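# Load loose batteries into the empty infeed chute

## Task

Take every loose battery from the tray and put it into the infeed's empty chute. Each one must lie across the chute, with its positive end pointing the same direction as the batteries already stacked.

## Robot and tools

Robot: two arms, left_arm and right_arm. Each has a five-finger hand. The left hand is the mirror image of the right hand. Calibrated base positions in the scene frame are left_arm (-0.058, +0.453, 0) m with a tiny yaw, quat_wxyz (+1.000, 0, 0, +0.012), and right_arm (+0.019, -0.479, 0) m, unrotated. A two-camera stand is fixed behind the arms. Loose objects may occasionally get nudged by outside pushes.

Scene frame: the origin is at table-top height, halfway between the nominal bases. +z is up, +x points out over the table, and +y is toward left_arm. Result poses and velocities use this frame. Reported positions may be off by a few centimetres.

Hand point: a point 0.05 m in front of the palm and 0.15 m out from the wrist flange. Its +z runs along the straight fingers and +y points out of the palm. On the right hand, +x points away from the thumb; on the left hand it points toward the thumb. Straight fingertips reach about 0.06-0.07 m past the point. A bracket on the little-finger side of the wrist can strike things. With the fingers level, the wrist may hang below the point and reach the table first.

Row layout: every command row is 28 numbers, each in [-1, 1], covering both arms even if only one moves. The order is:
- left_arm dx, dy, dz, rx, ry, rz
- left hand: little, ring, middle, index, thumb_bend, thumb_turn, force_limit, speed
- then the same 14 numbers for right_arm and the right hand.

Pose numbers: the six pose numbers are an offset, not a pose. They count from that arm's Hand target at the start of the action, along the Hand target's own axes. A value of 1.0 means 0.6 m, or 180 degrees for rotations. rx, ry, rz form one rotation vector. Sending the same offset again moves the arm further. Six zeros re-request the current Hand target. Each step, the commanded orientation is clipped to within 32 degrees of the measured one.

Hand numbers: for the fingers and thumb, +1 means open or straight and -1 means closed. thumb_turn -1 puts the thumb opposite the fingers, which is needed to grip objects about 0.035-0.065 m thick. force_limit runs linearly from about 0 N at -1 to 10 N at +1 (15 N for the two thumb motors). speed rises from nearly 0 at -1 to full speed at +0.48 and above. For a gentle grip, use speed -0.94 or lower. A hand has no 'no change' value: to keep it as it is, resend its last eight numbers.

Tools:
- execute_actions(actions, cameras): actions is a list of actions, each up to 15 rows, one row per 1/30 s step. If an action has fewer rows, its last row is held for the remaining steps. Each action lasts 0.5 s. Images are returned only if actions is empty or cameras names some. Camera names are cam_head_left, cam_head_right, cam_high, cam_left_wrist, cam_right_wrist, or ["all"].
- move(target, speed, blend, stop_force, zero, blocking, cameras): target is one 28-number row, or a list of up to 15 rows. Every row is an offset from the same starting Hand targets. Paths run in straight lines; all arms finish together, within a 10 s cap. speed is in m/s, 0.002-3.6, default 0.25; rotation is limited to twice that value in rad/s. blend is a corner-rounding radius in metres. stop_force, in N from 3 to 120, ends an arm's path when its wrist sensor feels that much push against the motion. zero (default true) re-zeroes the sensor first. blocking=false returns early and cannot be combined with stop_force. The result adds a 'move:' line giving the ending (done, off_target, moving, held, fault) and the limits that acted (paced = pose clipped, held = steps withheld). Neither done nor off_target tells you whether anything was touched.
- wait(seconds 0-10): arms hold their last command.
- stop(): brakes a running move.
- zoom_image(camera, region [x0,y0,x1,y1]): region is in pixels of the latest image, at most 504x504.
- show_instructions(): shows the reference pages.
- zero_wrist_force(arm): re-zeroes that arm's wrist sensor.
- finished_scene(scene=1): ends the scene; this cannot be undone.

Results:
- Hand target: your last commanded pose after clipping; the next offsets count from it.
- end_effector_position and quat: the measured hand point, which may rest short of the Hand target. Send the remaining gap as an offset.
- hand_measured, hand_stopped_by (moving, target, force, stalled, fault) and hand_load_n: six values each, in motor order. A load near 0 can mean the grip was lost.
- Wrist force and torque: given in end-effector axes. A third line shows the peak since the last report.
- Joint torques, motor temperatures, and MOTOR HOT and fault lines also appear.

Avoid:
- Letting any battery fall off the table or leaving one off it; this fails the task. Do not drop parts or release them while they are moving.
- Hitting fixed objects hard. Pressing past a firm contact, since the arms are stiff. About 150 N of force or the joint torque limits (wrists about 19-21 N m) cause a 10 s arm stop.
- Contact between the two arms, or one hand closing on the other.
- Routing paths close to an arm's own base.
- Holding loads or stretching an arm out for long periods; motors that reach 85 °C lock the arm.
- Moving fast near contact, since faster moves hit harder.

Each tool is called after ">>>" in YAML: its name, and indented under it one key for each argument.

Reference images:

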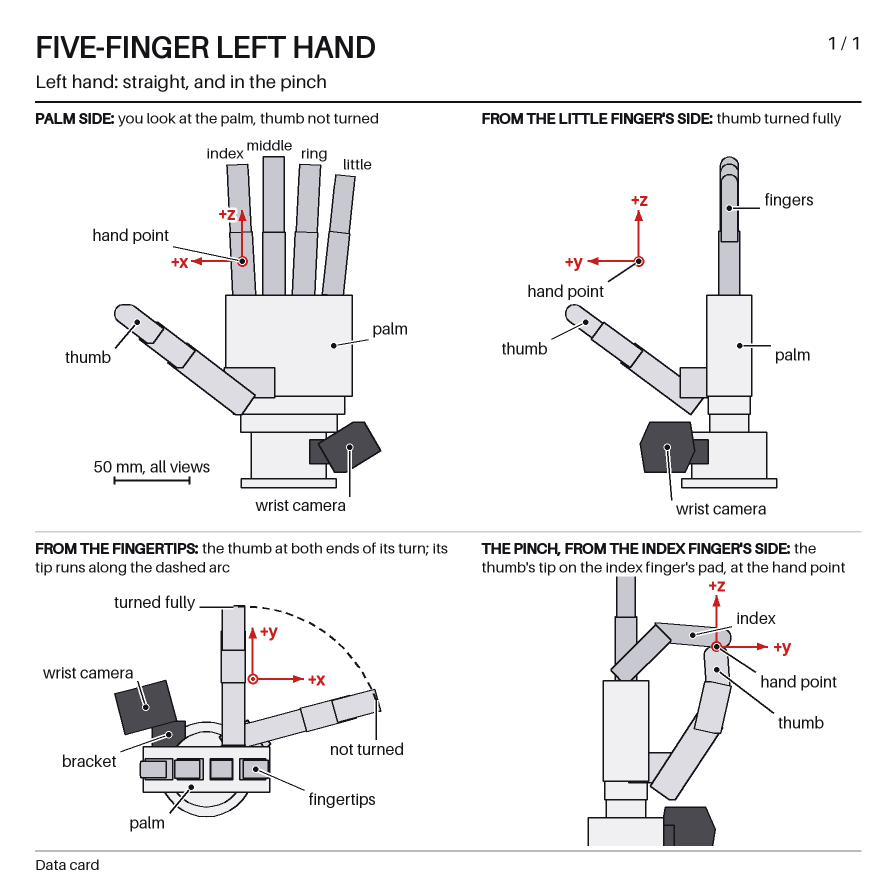

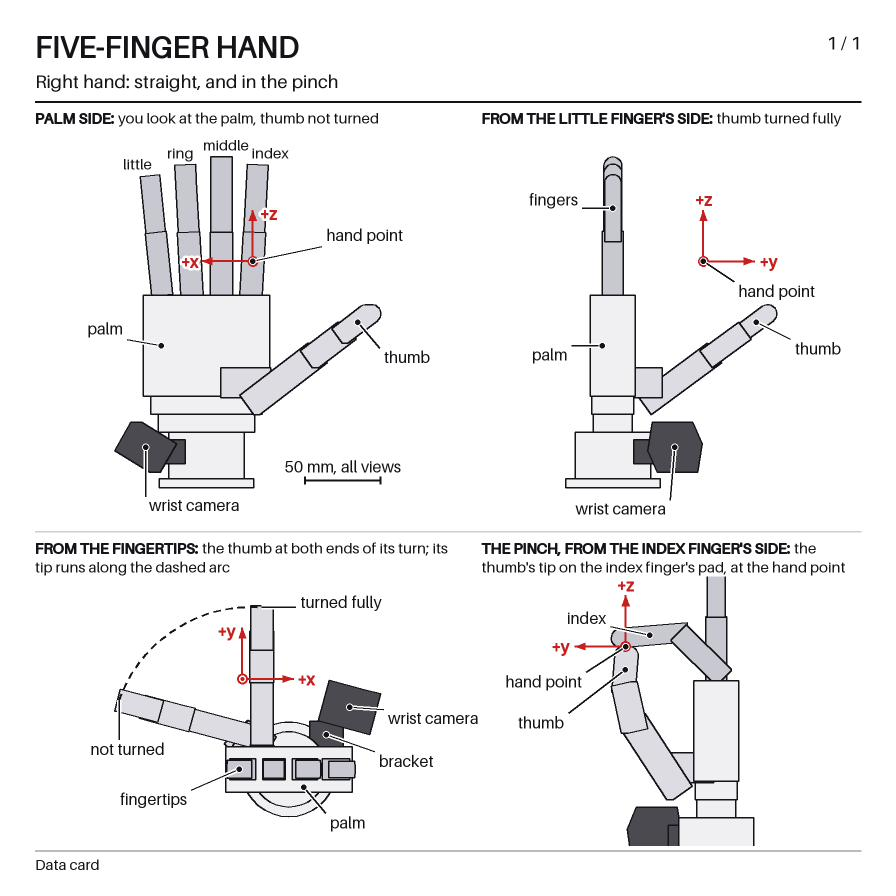

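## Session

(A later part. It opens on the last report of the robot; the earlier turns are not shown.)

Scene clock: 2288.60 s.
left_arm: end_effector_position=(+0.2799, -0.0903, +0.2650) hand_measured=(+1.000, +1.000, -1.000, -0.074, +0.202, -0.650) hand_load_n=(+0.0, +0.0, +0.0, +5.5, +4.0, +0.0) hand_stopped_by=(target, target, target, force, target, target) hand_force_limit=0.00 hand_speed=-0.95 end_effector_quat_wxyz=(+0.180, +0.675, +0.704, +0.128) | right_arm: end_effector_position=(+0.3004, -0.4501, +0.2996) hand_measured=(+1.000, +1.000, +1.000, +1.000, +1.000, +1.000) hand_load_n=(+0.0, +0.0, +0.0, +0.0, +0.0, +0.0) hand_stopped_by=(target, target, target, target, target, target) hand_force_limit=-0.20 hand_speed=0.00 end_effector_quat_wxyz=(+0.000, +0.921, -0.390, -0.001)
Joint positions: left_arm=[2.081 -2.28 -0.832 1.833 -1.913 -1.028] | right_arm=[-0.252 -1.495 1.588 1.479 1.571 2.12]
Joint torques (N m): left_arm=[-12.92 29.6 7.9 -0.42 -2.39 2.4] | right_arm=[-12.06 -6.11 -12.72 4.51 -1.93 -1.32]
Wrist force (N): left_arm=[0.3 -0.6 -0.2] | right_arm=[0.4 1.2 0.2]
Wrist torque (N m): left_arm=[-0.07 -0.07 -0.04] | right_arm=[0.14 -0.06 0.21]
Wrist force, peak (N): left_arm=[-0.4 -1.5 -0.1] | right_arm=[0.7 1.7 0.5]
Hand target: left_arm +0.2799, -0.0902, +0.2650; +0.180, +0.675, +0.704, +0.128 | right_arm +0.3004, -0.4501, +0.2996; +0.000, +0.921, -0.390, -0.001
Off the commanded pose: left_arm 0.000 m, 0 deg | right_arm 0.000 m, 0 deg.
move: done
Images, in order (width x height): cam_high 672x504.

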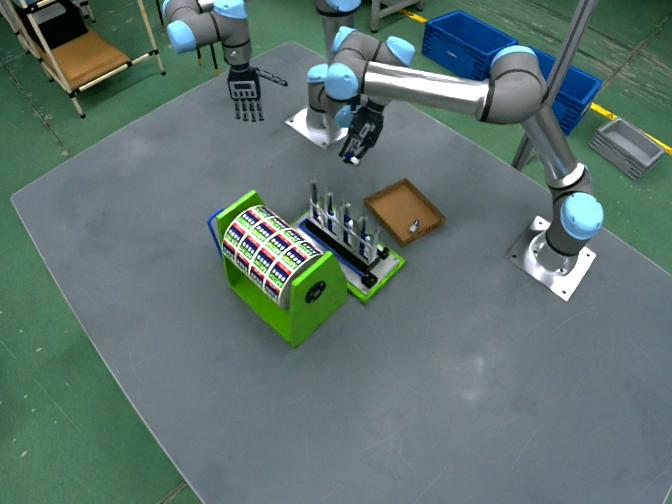

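>>> move:
  target:
    - [-0.0438, 0.1325, 0.1272, 0, 0, 0, -1, -1, -1, -0.45, 0.2, -0.65, 0.0, -0.4, 0, 0, 0, 0, 0, 0, 1, 1, 1, 1, 1, 1, -0.2, 0]
  speed: 0.12
  cameras: ["cam_left_wrist", "cam_high", "cam_head_right"]

>>> zoom_image:
  camera: "cam_high"
  region: [300, 165, 340, 205]

>>> zoom_image:
  camera: "cam_head_right"
  region: [345, 290, 395, 340]

>>> zoom_image:
  camera: "cam_left_wrist"
  region: [230, 60, 430, 220]

Scene clock: 2298.30 s.
left_arm: end_effector_position=(+0.3849, -0.1168, +0.2319) hand_measured=(-1.000, -1.000, -1.000, -0.074, +0.202, -0.650) hand_load_n=(+0.0, +0.0, +0.0, +5.0, +3.5, +0.0) hand_stopped_by=(target, target, target, force, target, target) hand_force_limit=0.00 hand_speed=-0.40 end_effector_quat_wxyz=(+0.180, +0.675, +0.704, +0.128) | right_arm: end_effector_position=(+0.3004, -0.4501, +0.2996) hand_measured=(+1.000, +1.000, +1.000, +1.000, +1.000, +1.000) hand_load_n=(+0.0, +0.0, +0.0, +0.0, +0.0, +0.0) hand_stopped_by=(target, target, target, target, target, target) hand_force_limit=-0.20 hand_speed=0.00 end_effector_quat_wxyz=(+0.000, +0.921, -0.390, -0.001)
Joint positions: left_arm=[2.2 -2.515 -0.485 1.759 -1.877 -0.908] | right_arm=[-0.252 -1.495 1.588 1.479 1.571 2.12]
Joint torques (N m): left_arm=[8.18 35.51 32.26 -3.88 0.33 -1.86] | right_arm=[-11.67 -6.47 -11.95 4.46 -1.9 -1.21]
Wrist force (N): left_arm=[0.7 0.0 -0.1] | right_arm=[0.6 1.6 0.9]
Wrist torque (N m): left_arm=[0.03 -0.08 0.02] | right_arm=[0.15 -0.12 0.23]
Wrist force, peak (N): left_arm=[-0.2 -2.4 -0.7] | right_arm=[0.3 1.8 0.7]
Hand target: left_arm +0.3849, -0.1168, +0.2319; +0.180, +0.675, +0.704, +0.128 | right_arm +0.3004, -0.4501, +0.2996; +0.000, +0.921, -0.390, -0.001
Off the commanded pose: left_arm 0.000 m, 0 deg | right_arm 0.000 m, 0 deg.
move: done
Images, in order (width x height): cam_head_right 672x504, cam_high 672x504, cam_left_wrist 672x504.

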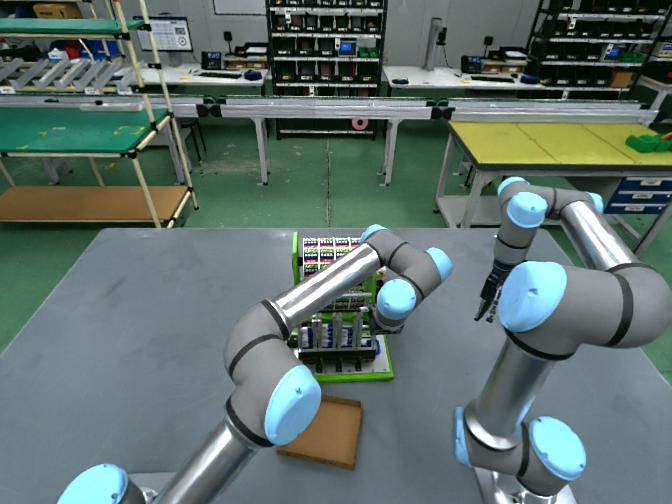

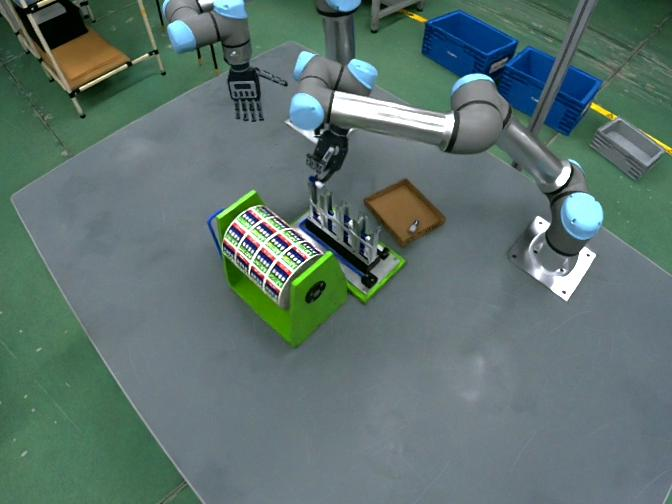

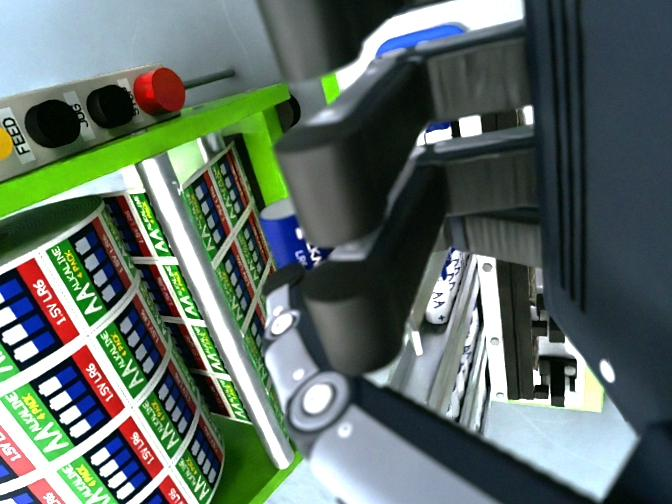

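Scaled by 12.600 from the camera's 672x504 image, which has a finer 960x720 frame.

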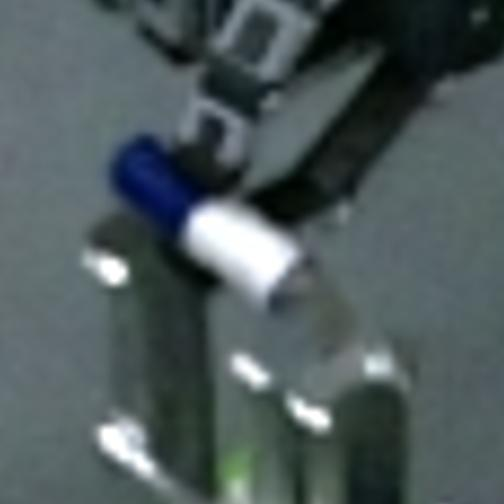

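Scaled by 10.080 from the camera's 672x504 image, which has a finer 960x720 frame.

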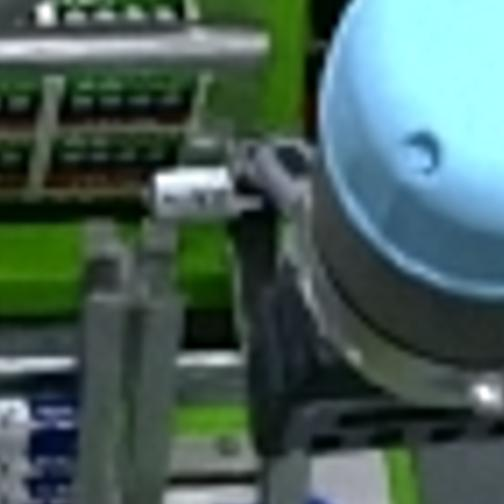

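Scaled by 2.520 from the camera's 672x504 image, which has a finer 960x720 frame.

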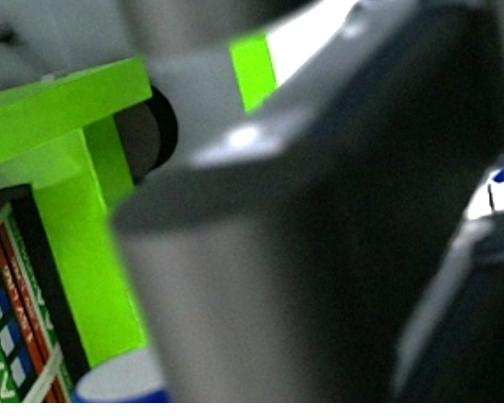

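>>> move:
  target:
    - [0, 0, 0, 0.0015, 0.0232, 0.0143, 1, 1, -1, -0.45, 0.2, -0.65, 0.0, -0.3, 0, 0, 0, 0, 0, 0, 1, 1, 1, 1, 1, 1, -0.2, 0]
  speed: 0.05
  cameras: ["cam_left_wrist", "cam_high", "cam_head_right"]

>>> zoom_image:
  camera: "cam_high"
  region: [300, 165, 340, 205]

>>> zoom_image:
  camera: "cam_head_right"
  region: [345, 290, 395, 340]

>>> zoom_image:
  camera: "cam_left_wrist"
  region: [230, 60, 430, 220]

Scene clock: 2313.33 s.
left_arm: end_effector_position=(+0.3849, -0.1168, +0.2319) hand_measured=(+1.000, +1.000, -1.000, -0.074, +0.202, -0.650) hand_load_n=(+0.0, +0.0, +0.0, +5.5, +4.0, +0.0) hand_stopped_by=(target, target, target, force, target, target) hand_force_limit=0.00 hand_speed=-0.30 end_effector_quat_wxyz=(+0.150, +0.686, +0.695, +0.155) | right_arm: end_effector_position=(+0.3004, -0.4501, +0.2996) hand_measured=(+1.000, +1.000, +1.000, +1.000, +1.000, +1.000) hand_load_n=(+0.0, +0.0, +0.5, +0.0, +0.0, +0.0) hand_stopped_by=(target, target, target, target, target, target) hand_force_limit=-0.20 hand_speed=0.00 end_effector_quat_wxyz=(+0.000, +0.921, -0.390, -0.001)
Joint positions: left_arm=[2.187 -2.605 -0.332 1.629 -1.922 -0.897] | right_arm=[-0.252 -1.495 1.588 1.479 1.571 2.12]
Joint torques (N m): left_arm=[-14.72 34.32 31.68 -3.91 -2.33 -2.34] | right_arm=[-12.12 -6.59 -11.4 4.38 -1.75 -1.38]
Wrist force (N): left_arm=[0.7 0.6 -0.1] | right_arm=[0.5 1.3 0.5]
Wrist torque (N m): left_arm=[0.14 -0.13 -0.02] | right_arm=[0.13 -0.09 0.21]
Wrist force, peak (N): left_arm=[1.1 0.5 0.1] | right_arm=[0.7 1.6 0.6]
Hand target: left_arm +0.3849, -0.1168, +0.2319; +0.150, +0.686, +0.695, +0.155 | right_arm +0.3004, -0.4501, +0.2996; +0.000, +0.921, -0.390, -0.001
Off the commanded pose: left_arm 0.000 m, 0 deg | right_arm 0.000 m, 0 deg.
move: done
Images, in order (width x height): cam_head_right 672x504, cam_high 672x504, cam_left_wrist 672x504.

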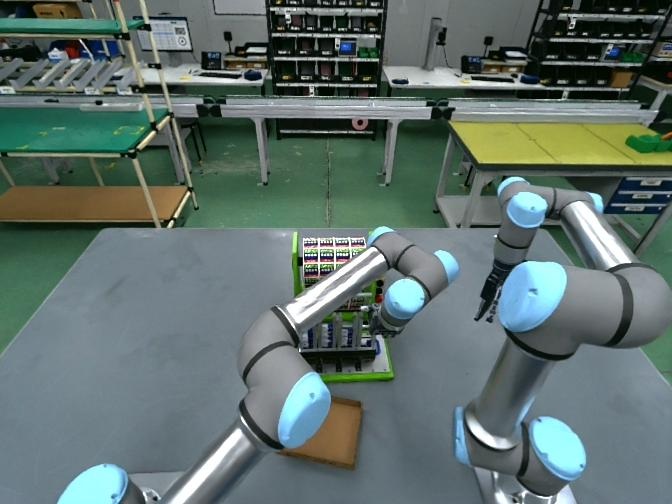

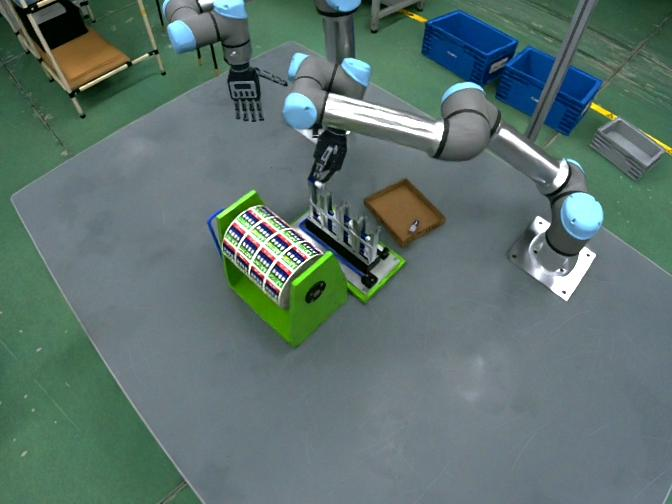

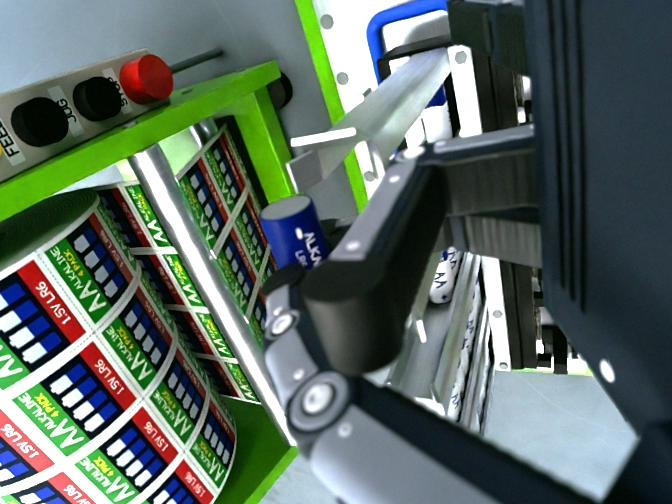

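Scaled by 12.600 from the camera's 672x504 image, which has a finer 960x720 frame.

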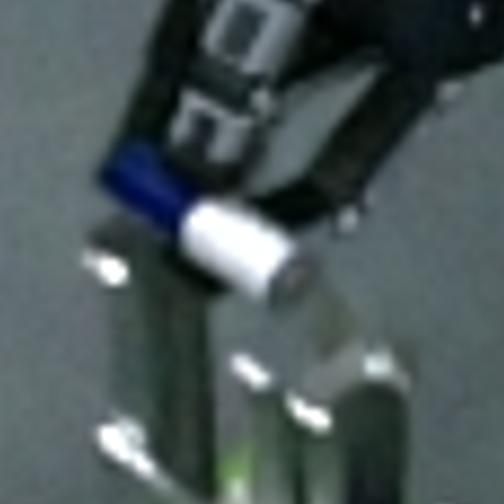

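Scaled by 10.080 from the camera's 672x504 image, which has a finer 960x720 frame.

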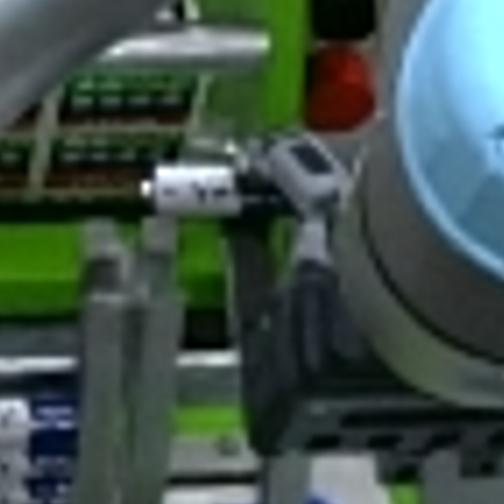

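Scaled by 2.520 from the camera's 672x504 image, which has a finer 960x720 frame.

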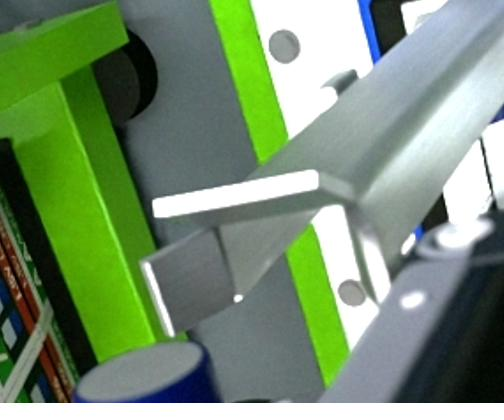

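>>> move:
  target:
    - [-0.0055, -0.0136, 0.0121, 0, 0, 0, 1, 1, -1, -0.45, 0.2, -0.65, 0.0, -0.3, 0, 0, 0, 0, 0, 0, 1, 1, 1, 1, 1, 1, -0.2, 0]
  speed: 0.04
  stop_force: 5
  cameras: ["cam_left_wrist", "cam_high", "cam_head_right"]

>>> zoom_image:
  camera: "cam_high"
  region: [300, 165, 340, 205]

>>> zoom_image:
  camera: "cam_head_right"
  region: [345, 290, 395, 340]

>>> zoom_image:
  camera: "cam_left_wrist"
  region: [210, 80, 410, 240]

Scene clock: 2339.00 s.
left_arm: end_effector_position=(+0.3806, -0.1201, +0.2219) hand_measured=(+1.000, +1.000, -1.000, -0.074, +0.202, -0.650) hand_load_n=(+0.0, +0.0, +0.5, +5.0, +3.5, +0.0) hand_stopped_by=(target, target, target, force, target, target) hand_force_limit=0.00 hand_speed=-0.30 end_effector_quat_wxyz=(+0.150, +0.686, +0.695, +0.155) | right_arm: end_effector_position=(+0.3004, -0.4501, +0.2996) hand_measured=(+1.000, +1.000, +1.000, +1.000, +1.000, +1.000) hand_load_n=(+0.0, +0.0, -0.5, +0.0, +0.0, +0.0) hand_stopped_by=(target, target, target, target, target, target) hand_force_limit=-0.20 hand_speed=0.00 end_effector_quat_wxyz=(+0.000, +0.921, -0.390, -0.001)
Joint positions: left_arm=[2.178 -2.601 -0.367 1.657 -1.924 -0.905] | right_arm=[-0.252 -1.495 1.588 1.479 1.571 2.12]
Joint torques (N m): left_arm=[-13.69 73.18 8.61 -0.18 -2.5 -2.1] | right_arm=[-11.53 -6.73 -12.48 4.65 -1.88 -1.19]
Wrist force (N): left_arm=[0.5 0.1 -0.3] | right_arm=[0.7 1.2 0.3]
Wrist torque (N m): left_arm=[0.08 -0.10 -0.04] | right_arm=[0.14 -0.11 0.22]
Wrist force, peak (N): left_arm=[0.8 -0.2 -0.3] | right_arm=[0.8 1.5 0.7]
Hand target: left_arm +0.3806, -0.1201, +0.2219; +0.150, +0.686, +0.695, +0.155 | right_arm +0.3004, -0.4501, +0.2996; +0.000, +0.921, -0.390, -0.001
Off the commanded pose: left_arm 0.000 m, 0 deg | right_arm 0.000 m, 0 deg.
move: done
Images, in order (width x height): cam_head_right 672x504, cam_high 672x504, cam_left_wrist 672x504.

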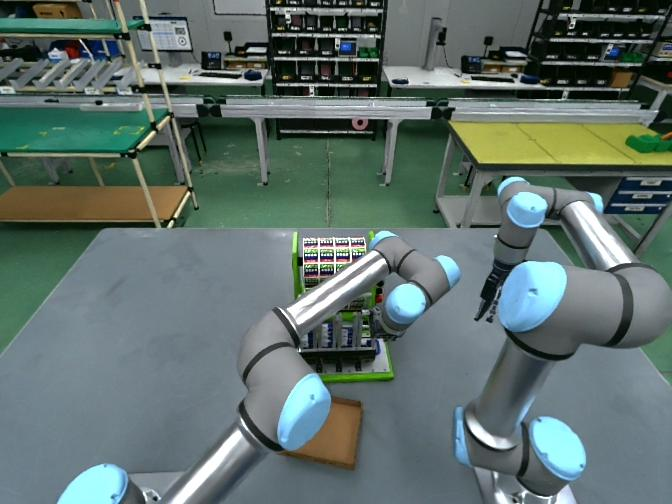

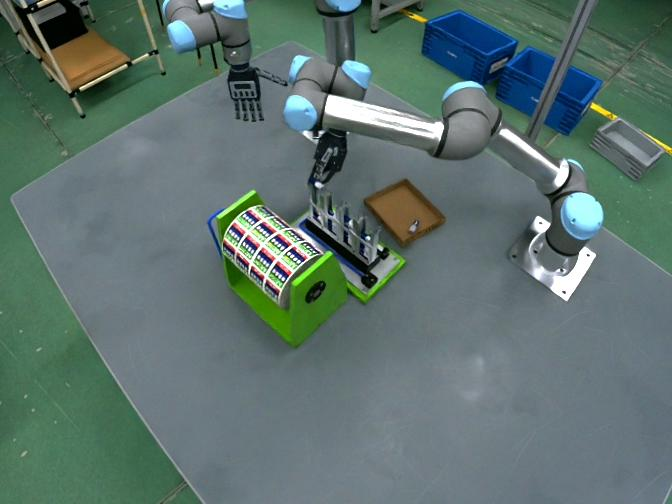

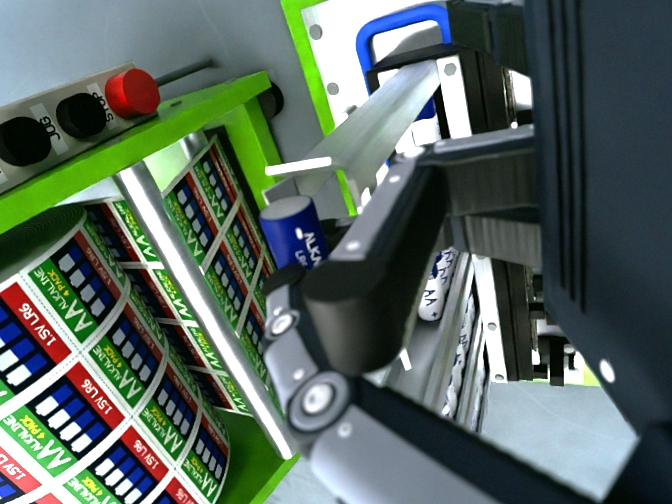

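Scaled by 12.600 from the camera's 672x504 image, which has a finer 960x720 frame.

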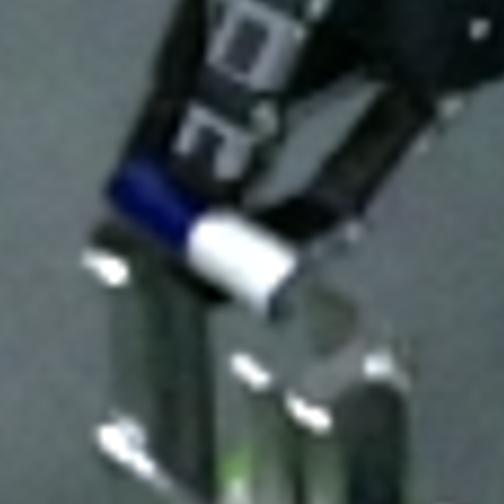

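Scaled by 10.080 from the camera's 672x504 image, which has a finer 960x720 frame.

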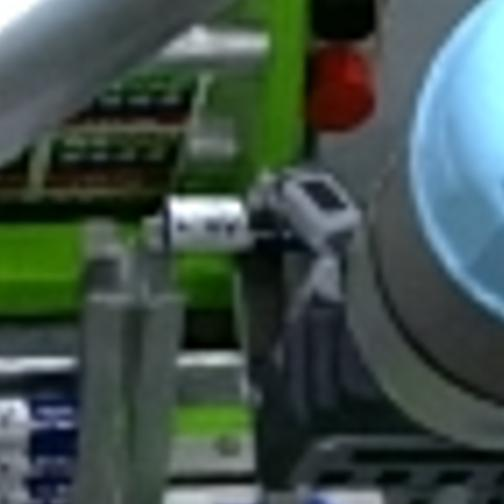

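Scaled by 2.520 from the camera's 672x504 image, which has a finer 960x720 frame.

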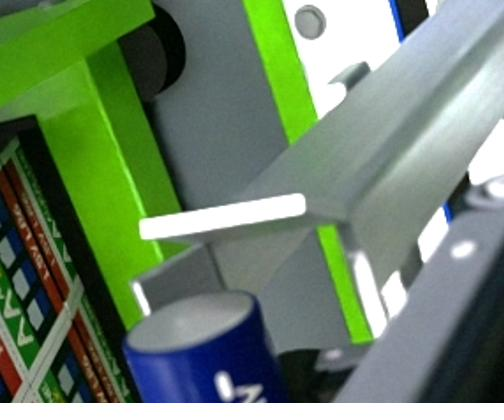

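>>> move:
  target:
    - [0, -0.0133, 0.0287, 0, 0, 0, 1, 1, -1, -0.45, 0.2, -0.65, 0.0, -0.3, 0, 0, 0, 0, 0, 0, 1, 1, 1, 1, 1, 1, -0.2, 0]
  speed: 0.02
  stop_force: 4
  cameras: ["cam_left_wrist", "cam_high"]

>>> zoom_image:
  camera: "cam_high"
  region: [300, 165, 340, 205]

>>> zoom_image:
  camera: "cam_left_wrist"
  region: [210, 80, 410, 240]

Scene clock: 2351.80 s.
left_arm: end_effector_position=(+0.3807, -0.1200, +0.2029) hand_measured=(+1.000, +1.000, -1.000, -0.074, +0.202, -0.650) hand_load_n=(+0.0, +0.0, +0.0, +5.5, +3.5, +0.0) hand_stopped_by=(target, target, target, force, target, target) hand_force_limit=0.00 hand_speed=-0.30 end_effector_quat_wxyz=(+0.150, +0.686, +0.695, +0.155) | right_arm: end_effector_position=(+0.3004, -0.4501, +0.2996) hand_measured=(+1.000, +1.000, +1.000, +1.000, +1.000, +1.000) hand_load_n=(+0.0, +0.0, +0.0, +0.0, +0.0, +0.0) hand_stopped_by=(target, target, target, target, target, target) hand_force_limit=-0.20 hand_speed=0.00 end_effector_quat_wxyz=(+0.000, +0.921, -0.390, -0.001)
Joint positions: left_arm=[2.178 -2.585 -0.448 1.721 -1.924 -0.905] | right_arm=[-0.252 -1.495 1.588 1.479 1.571 2.12]
Joint torques (N m): left_arm=[8.66 73.1 7.99 -0.21 0.3 2.12] | right_arm=[-12.24 -5.84 -12.63 4.54 -1.74 -1.26]
Wrist force (N): left_arm=[0.8 0.2 -0.4] | right_arm=[0.4 1.4 0.5]
Wrist torque (N m): left_arm=[0.06 -0.14 -0.01] | right_arm=[0.16 -0.07 0.22]
Wrist force, peak (N): left_arm=[1.1 0.2 -0.1] | right_arm=[0.4 1.8 0.7]
Hand target: left_arm +0.3807, -0.1200, +0.2029; +0.150, +0.686, +0.695, +0.155 | right_arm +0.3004, -0.4501, +0.2996; +0.000, +0.921, -0.390, -0.001
Off the commanded pose: left_arm 0.000 m, 0 deg | right_arm 0.000 m, 0 deg.
move: done
Images, in order (width x height): cam_high 672x504, cam_left_wrist 672x504.

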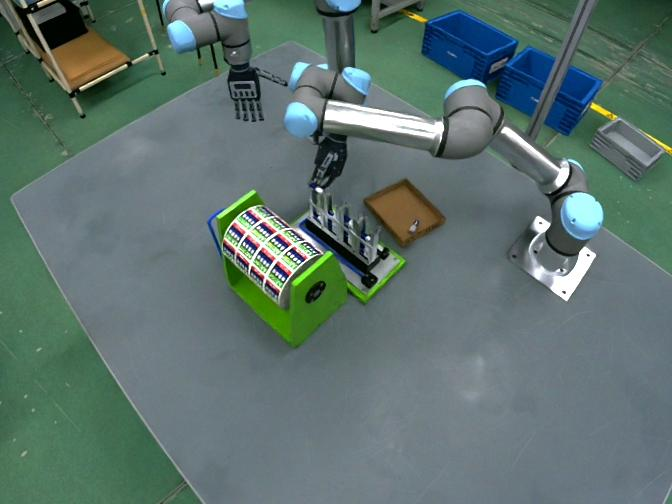

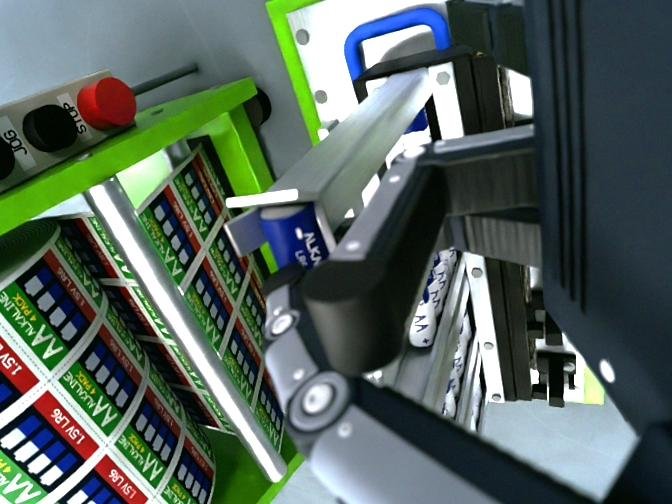

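Scaled by 12.600 from the camera's 672x504 image, which has a finer 960x720 frame.

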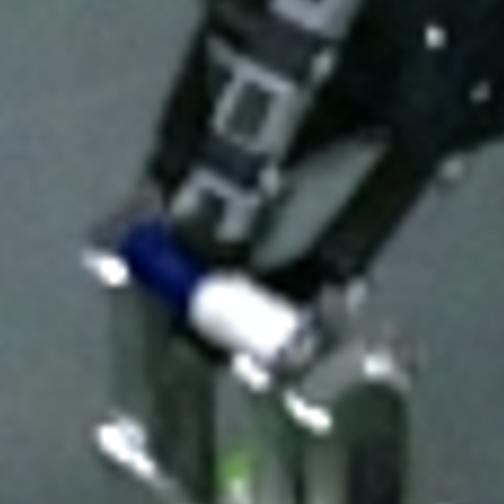

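Scaled by 2.520 from the camera's 672x504 image, which has a finer 960x720 frame.

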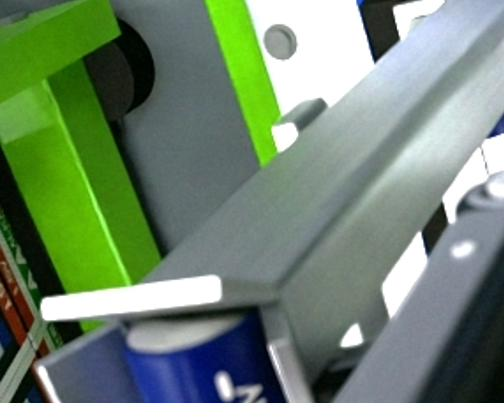

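>>> move:
  target:
    - [0, -0.0042, 0.0091, 0, 0, 0, 1, 1, -1, -0.45, 0.2, -0.65, 0.0, -0.3, 0, 0, 0, 0, 0, 0, 1, 1, 1, 1, 1, 1, -0.2, 0]
  speed: 0.015
  stop_force: 4

>>> execute_actions:
  actions:
    - [[0,0,0,0,0,0,-1,-1,-1,-0.45,0.2,-0.65,0.0,-0.4,0,0,0,0,0,0,1,1,1,1,1,1,-0.2,0]]
  cameras: ["cam_left_wrist", "cam_high"]

>>> zoom_image:
  camera: "cam_high"
  region: [300, 165, 340, 205]

Scene clock: 2359.97 s.
left_arm: end_effector_position=(+0.3807, -0.1200, +0.1969) hand_measured=(+1.000, +1.000, -1.000, -0.074, +0.202, -0.650) hand_load_n=(+0.0, +0.0, +0.0, +5.0, +3.5, -0.5) hand_stopped_by=(target, target, target, force, target, target) hand_force_limit=0.00 hand_speed=-0.30 end_effector_quat_wxyz=(+0.150, +0.686, +0.695, +0.155) | right_arm: end_effector_position=(+0.3004, -0.4501, +0.2996) hand_measured=(+1.000, +1.000, +1.000, +1.000, +1.000, +1.000) hand_load_n=(+0.0, +0.0, +0.0, +0.0, +0.0, +0.0) hand_stopped_by=(target, target, target, target, target, target) hand_force_limit=-0.20 hand_speed=0.00 end_effector_quat_wxyz=(+0.000, +0.921, -0.390, -0.001)
Joint positions: left_arm=[2.178 -2.581 -0.47 1.739 -1.924 -0.905] | right_arm=[-0.252 -1.495 1.588 1.479 1.571 2.12]
Joint torques (N m): left_arm=[7.99 70.92 8.66 -0.31 0.55 2.6] | right_arm=[-11.63 -5.74 -11.87 4.49 -1.75 -1.31]
Wrist force (N): left_arm=[0.9 0.4 -0.1] | right_arm=[0.3 1.4 0.5]
Wrist torque (N m): left_arm=[0.09 -0.14 -0.02] | right_arm=[0.15 -0.05 0.20]
Wrist force, peak (N): left_arm=[1.3 0.5 0.1] | right_arm=[0.4 1.7 0.6]
Hand target: left_arm +0.3807, -0.1200, +0.1969; +0.150, +0.686, +0.695, +0.155 | right_arm +0.3004, -0.4501, +0.2996; +0.000, +0.921, -0.390, -0.001
Off the commanded pose: left_arm 0.000 m, 0 deg | right_arm 0.000 m, 0 deg.
move: done

Scene clock: 2361.47 s.
left_arm: end_effector_position=(+0.3807, -0.1200, +0.1969) hand_measured=(-1.000, -1.000, -1.000, -0.074, +0.202, -0.650) hand_load_n=(+0.0, +0.0, +0.0, +5.0, +3.5, +0.0) hand_stopped_by=(target, target, target, force, target, target) hand_force_limit=0.00 hand_speed=-0.40 end_effector_quat_wxyz=(+0.150, +0.686, +0.695, +0.155) | right_arm: end_effector_position=(+0.3004, -0.4501, +0.2996) hand_measured=(+1.000, +1.000, +1.000, +1.000, +1.000, +1.000) hand_load_n=(+0.0, +0.0, +0.0, +0.0, +0.0, +0.0) hand_stopped_by=(target, target, target, target, target, target) hand_force_limit=-0.20 hand_speed=0.00 end_effector_quat_wxyz=(+0.000, +0.921, -0.390, -0.001)
Joint positions: left_arm=[2.178 -2.581 -0.47 1.739 -1.924 -0.905] | right_arm=[-0.252 -1.495 1.588 1.479 1.571 2.12]
Joint torques (N m): left_arm=[9.16 71.31 10.22 -1.42 0.18 2.21] | right_arm=[-11.39 -6.8 -11.8 4.39 -1.83 -1.38]
Wrist force (N): left_arm=[0.7 0.2 -0.4] | right_arm=[0.4 1.1 0.6]
Wrist torque (N m): left_arm=[0.07 -0.13 -0.03] | right_arm=[0.10 -0.07 0.20]
Wrist force, peak (N): left_arm=[1.1 0.7 -0.1] | right_arm=[0.7 1.6 0.8]
Hand target: left_arm +0.3807, -0.1200, +0.1969; +0.150, +0.686, +0.695, +0.155 | right_arm +0.3004, -0.4501, +0.2996; +0.000, +0.921, -0.390, -0.001
Off the commanded pose: left_arm 0.000 m, 0 deg | right_arm 0.000 m, 0 deg.
Images, in order (width x height): cam_high 672x504, cam_left_wrist 672x504.

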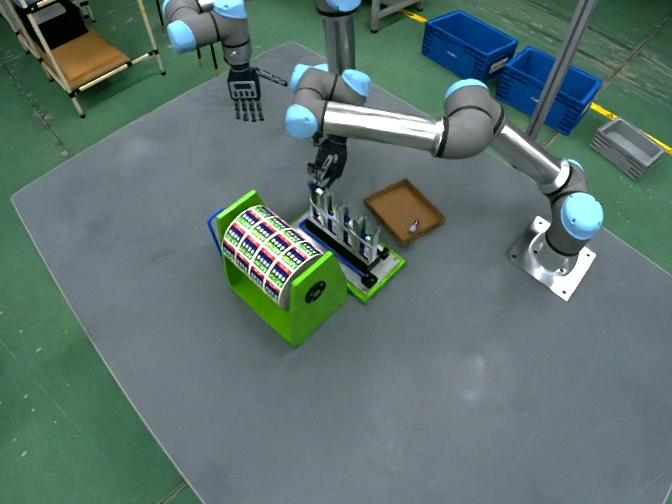

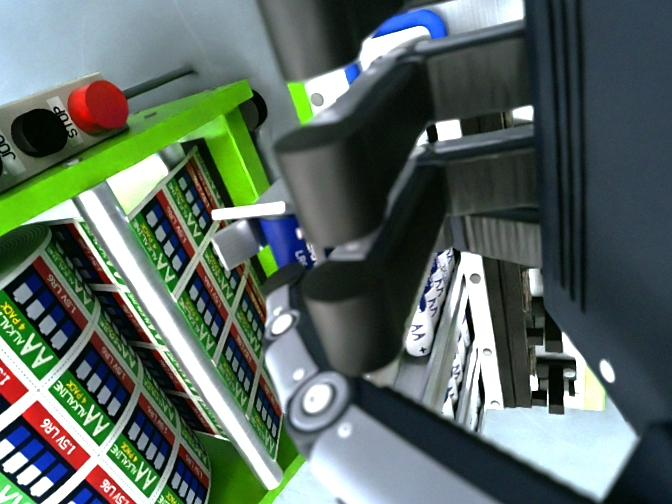

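Scaled by 12.600 from the camera's 672x504 image, which has a finer 960x720 frame.

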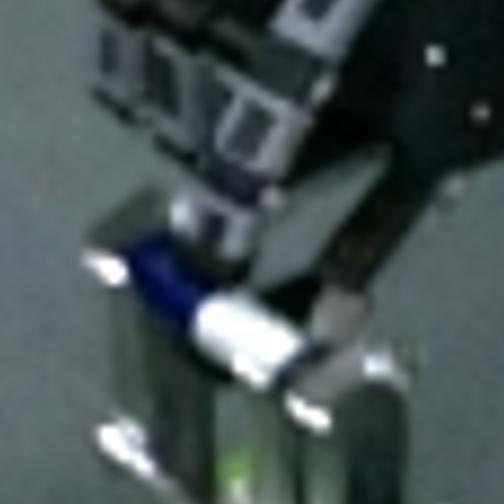

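>>> move:
  target:
    - [-0.0013, -0.0501, 0.1080, 0, 0, 0, -1, -1, -1, -0.45, 0.2, -0.65, 0.0, -0.4, 0, 0, 0, 0, 0, 0, 1, 1, 1, 1, 1, 1, -0.2, 0]
  speed: 0.025
  stop_force: 4
  cameras: ["cam_left_wrist", "cam_high", "cam_head_right"]

>>> zoom_image:
  camera: "cam_high"
  region: [300, 180, 340, 220]

Scene clock: 2369.93 s.
left_arm: end_effector_position=(+0.3807, -0.1204, +0.1255) hand_measured=(-1.000, -1.000, -1.000, -0.074, +0.202, -0.650) hand_load_n=(+0.0, +0.0, +0.0, +5.5, +3.5, +0.0) hand_stopped_by=(target, target, target, force, target, target) hand_force_limit=0.00 hand_speed=-0.40 end_effector_quat_wxyz=(+0.150, +0.686, +0.695, +0.155) | right_arm: end_effector_position=(+0.3004, -0.4501, +0.2996) hand_measured=(+1.000, +1.000, +1.000, +1.000, +1.000, +1.000) hand_load_n=(+0.5, +0.0, +0.0, +0.0, +0.0, +0.0) hand_stopped_by=(target, target, target, target, target, target) hand_force_limit=-0.20 hand_speed=0.00 end_effector_quat_wxyz=(+0.000, +0.921, -0.390, -0.001)
Joint positions: left_arm=[2.178 -2.583 -0.649 1.92 -1.924 -0.906] | right_arm=[-0.252 -1.495 1.588 1.479 1.571 2.12]
Joint torques (N m): left_arm=[-11.87 35.74 8.08 -0.2 -1.49 2.1] | right_arm=[-11.92 -5.54 -10.96 4.38 -1.91 -1.28]
Wrist force (N): left_arm=[0.6 -0.1 0.0] | right_arm=[0.3 1.1 0.4]
Wrist torque (N m): left_arm=[0.01 -0.09 -0.01] | right_arm=[0.12 -0.06 0.20]
Wrist force, peak (N): left_arm=[1.2 0.4 -0.3] | right_arm=[0.7 1.6 0.9]
Hand target: left_arm +0.3807, -0.1204, +0.1255; +0.150, +0.686, +0.695, +0.155 | right_arm +0.3004, -0.4501, +0.2996; +0.000, +0.921, -0.390, -0.001
Off the commanded pose: left_arm 0.000 m, 0 deg | right_arm 0.000 m, 0 deg.
move: done
Images, in order (width x height): cam_head_right 672x504, cam_high 672x504, cam_left_wrist 672x504.

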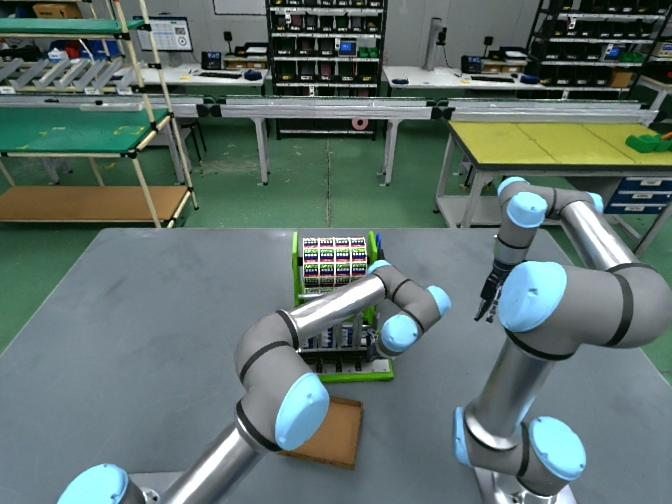

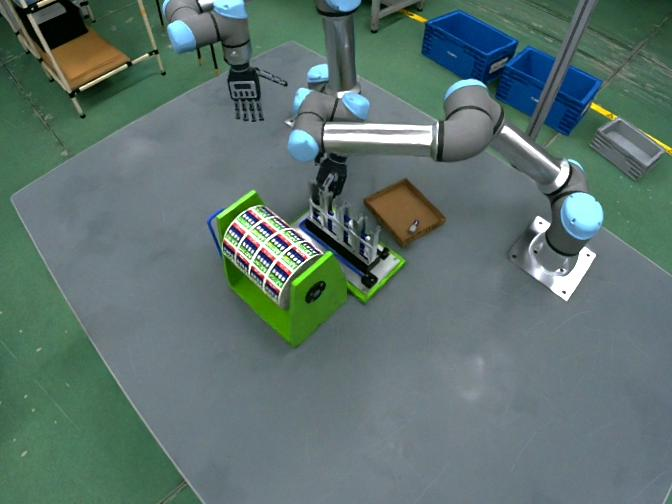

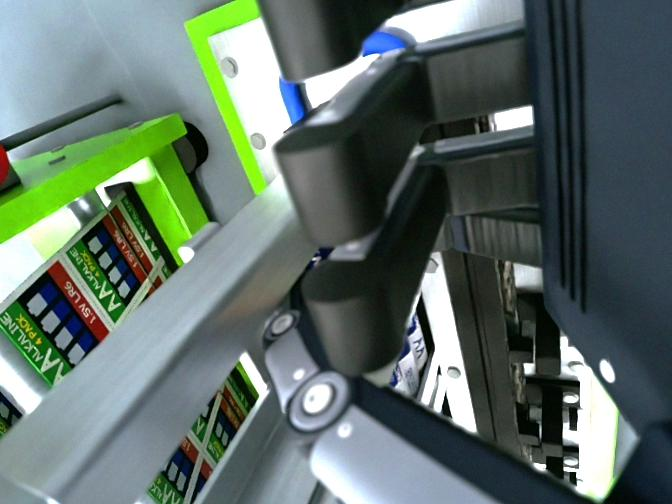

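Scaled by 12.600 from the camera's 672x504 image, which has a finer 960x720 frame.

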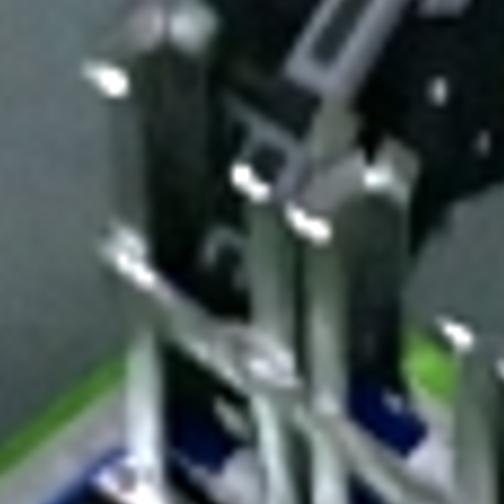

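>>> execute_actions:
  actions:
    - [[0,0,0,0,0,0,-1,-1,-1,0.05,0.2,-0.65,0.0,-0.88,0,0,0,0,0,0,1,1,1,1,1,1,-0.2,0]]

>>> execute_actions:
  actions:
    - [[0,0,0,0,0,0,-1,-1,-1,0.20,0.2,-0.65,0.0,-0.88,0,0,0,0,0,0,1,1,1,1,1,1,-0.2,0]]
  cameras: ["cam_high"]

>>> zoom_image:
  camera: "cam_high"
  region: [300, 180, 340, 220]

Scene clock: 2374.43 s.
left_arm: end_effector_position=(+0.3807, -0.1204, +0.1255) hand_measured=(-1.000, -1.000, -1.000, +0.050, +0.200, -0.650) hand_load_n=(+0.0, +0.0, +0.0, +0.0, +0.0, +0.0) hand_stopped_by=(target, target, target, target, target, target) hand_force_limit=0.00 hand_speed=-0.88 end_effector_quat_wxyz=(+0.150, +0.686, +0.695, +0.155) | right_arm: end_effector_position=(+0.3004, -0.4501, +0.2996) hand_measured=(+1.000, +1.000, +1.000, +1.000, +1.000, +1.000) hand_load_n=(+0.0, +0.0, +0.0, +0.0, +0.0, -0.5) hand_stopped_by=(target, target, target, target, target, target) hand_force_limit=-0.20 hand_speed=0.00 end_effector_quat_wxyz=(+0.000, +0.921, -0.390, -0.001)
Joint positions: left_arm=[2.178 -2.583 -0.649 1.92 -1.924 -0.906] | right_arm=[-0.252 -1.495 1.588 1.479 1.571 2.12]
Joint torques (N m): left_arm=[-7.56 36.53 9.81 -0.58 0.26 2.34] | right_arm=[-11.21 -6.33 -11.5 4.46 -1.77 -1.2]
Wrist force (N): left_arm=[1.0 -0.1 -0.2] | right_arm=[0.4 1.2 0.6]
Wrist torque (N m): left_arm=[0.02 -0.14 0.01] | right_arm=[0.12 -0.07 0.20]
Wrist force, peak (N): left_arm=[1.2 0.2 0.3] | right_arm=[0.5 1.6 0.8]
Hand target: left_arm +0.3807, -0.1204, +0.1255; +0.150, +0.686, +0.695, +0.155 | right_arm +0.3004, -0.4501, +0.2996; +0.000, +0.921, -0.390, -0.001
Off the commanded pose: left_arm 0.000 m, 0 deg | right_arm 0.000 m, 0 deg.

Scene clock: 2375.17 s.
left_arm: end_effector_position=(+0.3807, -0.1204, +0.1255) hand_measured=(-1.000, -1.000, -1.000, +0.200, +0.200, -0.650) hand_load_n=(+0.0, +0.0, +0.0, +0.0, +0.0, +0.0) hand_stopped_by=(target, target, target, target, target, target) hand_force_limit=0.00 hand_speed=-0.88 end_effector_quat_wxyz=(+0.150, +0.686, +0.695, +0.155) | right_arm: end_effector_position=(+0.3004, -0.4501, +0.2996) hand_measured=(+1.000, +1.000, +1.000, +1.000, +1.000, +1.000) hand_load_n=(+0.0, +0.0, +0.0, +0.0, +0.0, +0.0) hand_stopped_by=(target, target, target, target, target, target) hand_force_limit=-0.20 hand_speed=0.00 end_effector_quat_wxyz=(+0.000, +0.921, -0.390, -0.001)
Joint positions: left_arm=[2.178 -2.583 -0.649 1.92 -1.924 -0.906] | right_arm=[-0.252 -1.495 1.588 1.479 1.571 2.12]
Joint torques (N m): left_arm=[-6.42 35.27 10.75 -0.48 0.07 2.05] | right_arm=[-11.3 -5.85 -11.43 4.36 -1.95 -1.19]
Wrist force (N): left_arm=[0.6 0.0 0.0] | right_arm=[0.6 1.4 0.6]
Wrist torque (N m): left_arm=[0.02 -0.09 -0.01] | right_arm=[0.15 -0.11 0.23]
Wrist force, peak (N): left_arm=[1.1 -0.3 0.5] | right_arm=[0.3 1.6 0.8]
Hand target: left_arm +0.3807, -0.1204, +0.1255; +0.150, +0.686, +0.695, +0.155 | right_arm +0.3004, -0.4501, +0.2996; +0.000, +0.921, -0.390, -0.001
Off the commanded pose: left_arm 0.000 m, 0 deg | right_arm 0.000 m, 0 deg.
Images, in order (width x height): cam_high 672x504.

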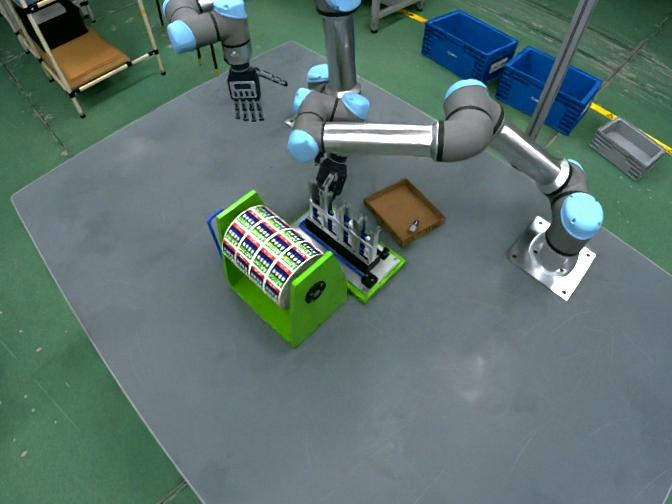

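Scaled by 12.600 from the camera's 672x504 image, which has a finer 960x720 frame.

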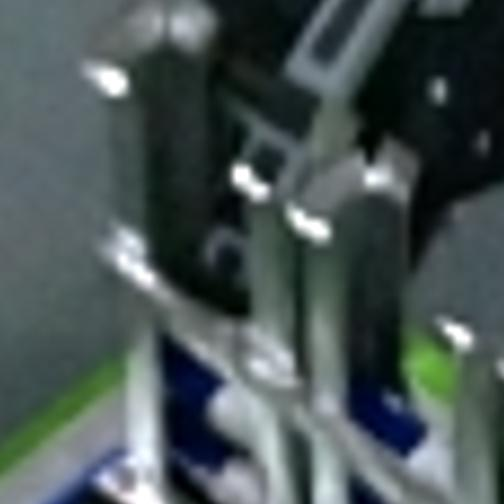

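>>> execute_actions:
  actions:
    - [[0,0,0,0,0,0,-1,-1,-1,0.30,0.2,-0.65,0.0,-0.88,0,0,0,0,0,0,1,1,1,1,1,1,-0.2,0]]
  cameras: ["cam_high"]

>>> zoom_image:
  camera: "cam_high"
  region: [300, 180, 340, 220]

Scene clock: 2378.50 s.
left_arm: end_effector_position=(+0.3807, -0.1204, +0.1255) hand_measured=(-1.000, -1.000, -1.000, +0.300, +0.200, -0.650) hand_load_n=(+0.0, +0.0, +0.0, -1.5, +0.0, +1.0) hand_stopped_by=(target, target, target, target, target, target) hand_force_limit=0.00 hand_speed=-0.88 end_effector_quat_wxyz=(+0.150, +0.686, +0.695, +0.155) | right_arm: end_effector_position=(+0.3004, -0.4501, +0.2996) hand_measured=(+1.000, +1.000, +1.000, +1.000, +1.000, +1.000) hand_load_n=(+0.0, +0.0, +0.0, +0.0, +0.0, +0.0) hand_stopped_by=(target, target, target, target, target, target) hand_force_limit=-0.20 hand_speed=0.00 end_effector_quat_wxyz=(+0.000, +0.921, -0.390, -0.001)
Joint positions: left_arm=[2.178 -2.583 -0.649 1.92 -1.924 -0.906] | right_arm=[-0.252 -1.495 1.588 1.479 1.571 2.12]
Joint torques (N m): left_arm=[-1.77 36.82 9.64 -0.8 0 2.12] | right_arm=[-11.21 -6.5 -10.38 4.36 -2.07 -1.29]
Wrist force (N): left_arm=[3.0 -0.1 -2.2] | right_arm=[0.6 1.5 0.4]
Wrist torque (N m): left_arm=[0.05 -0.13 -0.01] | right_arm=[0.16 -0.11 0.22]
Wrist force, peak (N): left_arm=[1.2 4.1 -12.4] | right_arm=[0.7 1.6 0.5]
Hand target: left_arm +0.3807, -0.1204, +0.1255; +0.150, +0.686, +0.695, +0.155 | right_arm +0.3004, -0.4501, +0.2996; +0.000, +0.921, -0.390, -0.001
Off the commanded pose: left_arm 0.000 m, 0 deg | right_arm 0.000 m, 0 deg.
Images, in order (width x height): cam_high 672x504.

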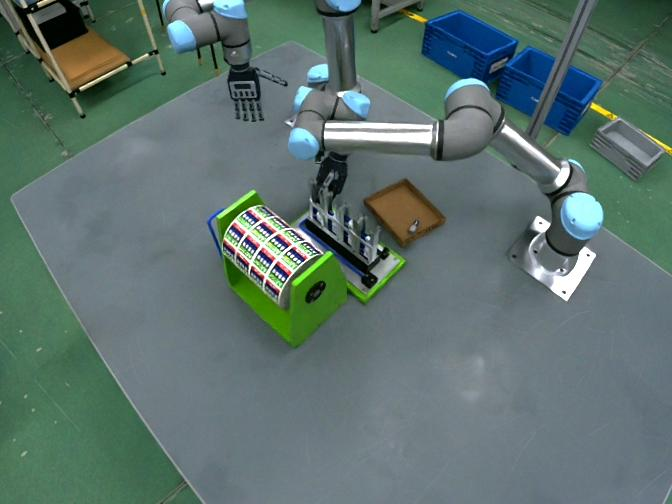

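Scaled by 12.600 from the camera's 672x504 image, which has a finer 960x720 frame.

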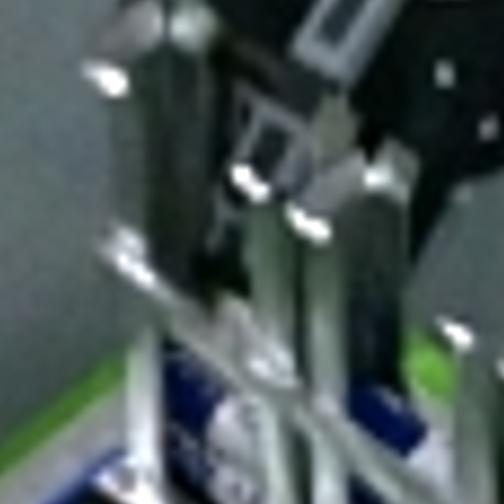

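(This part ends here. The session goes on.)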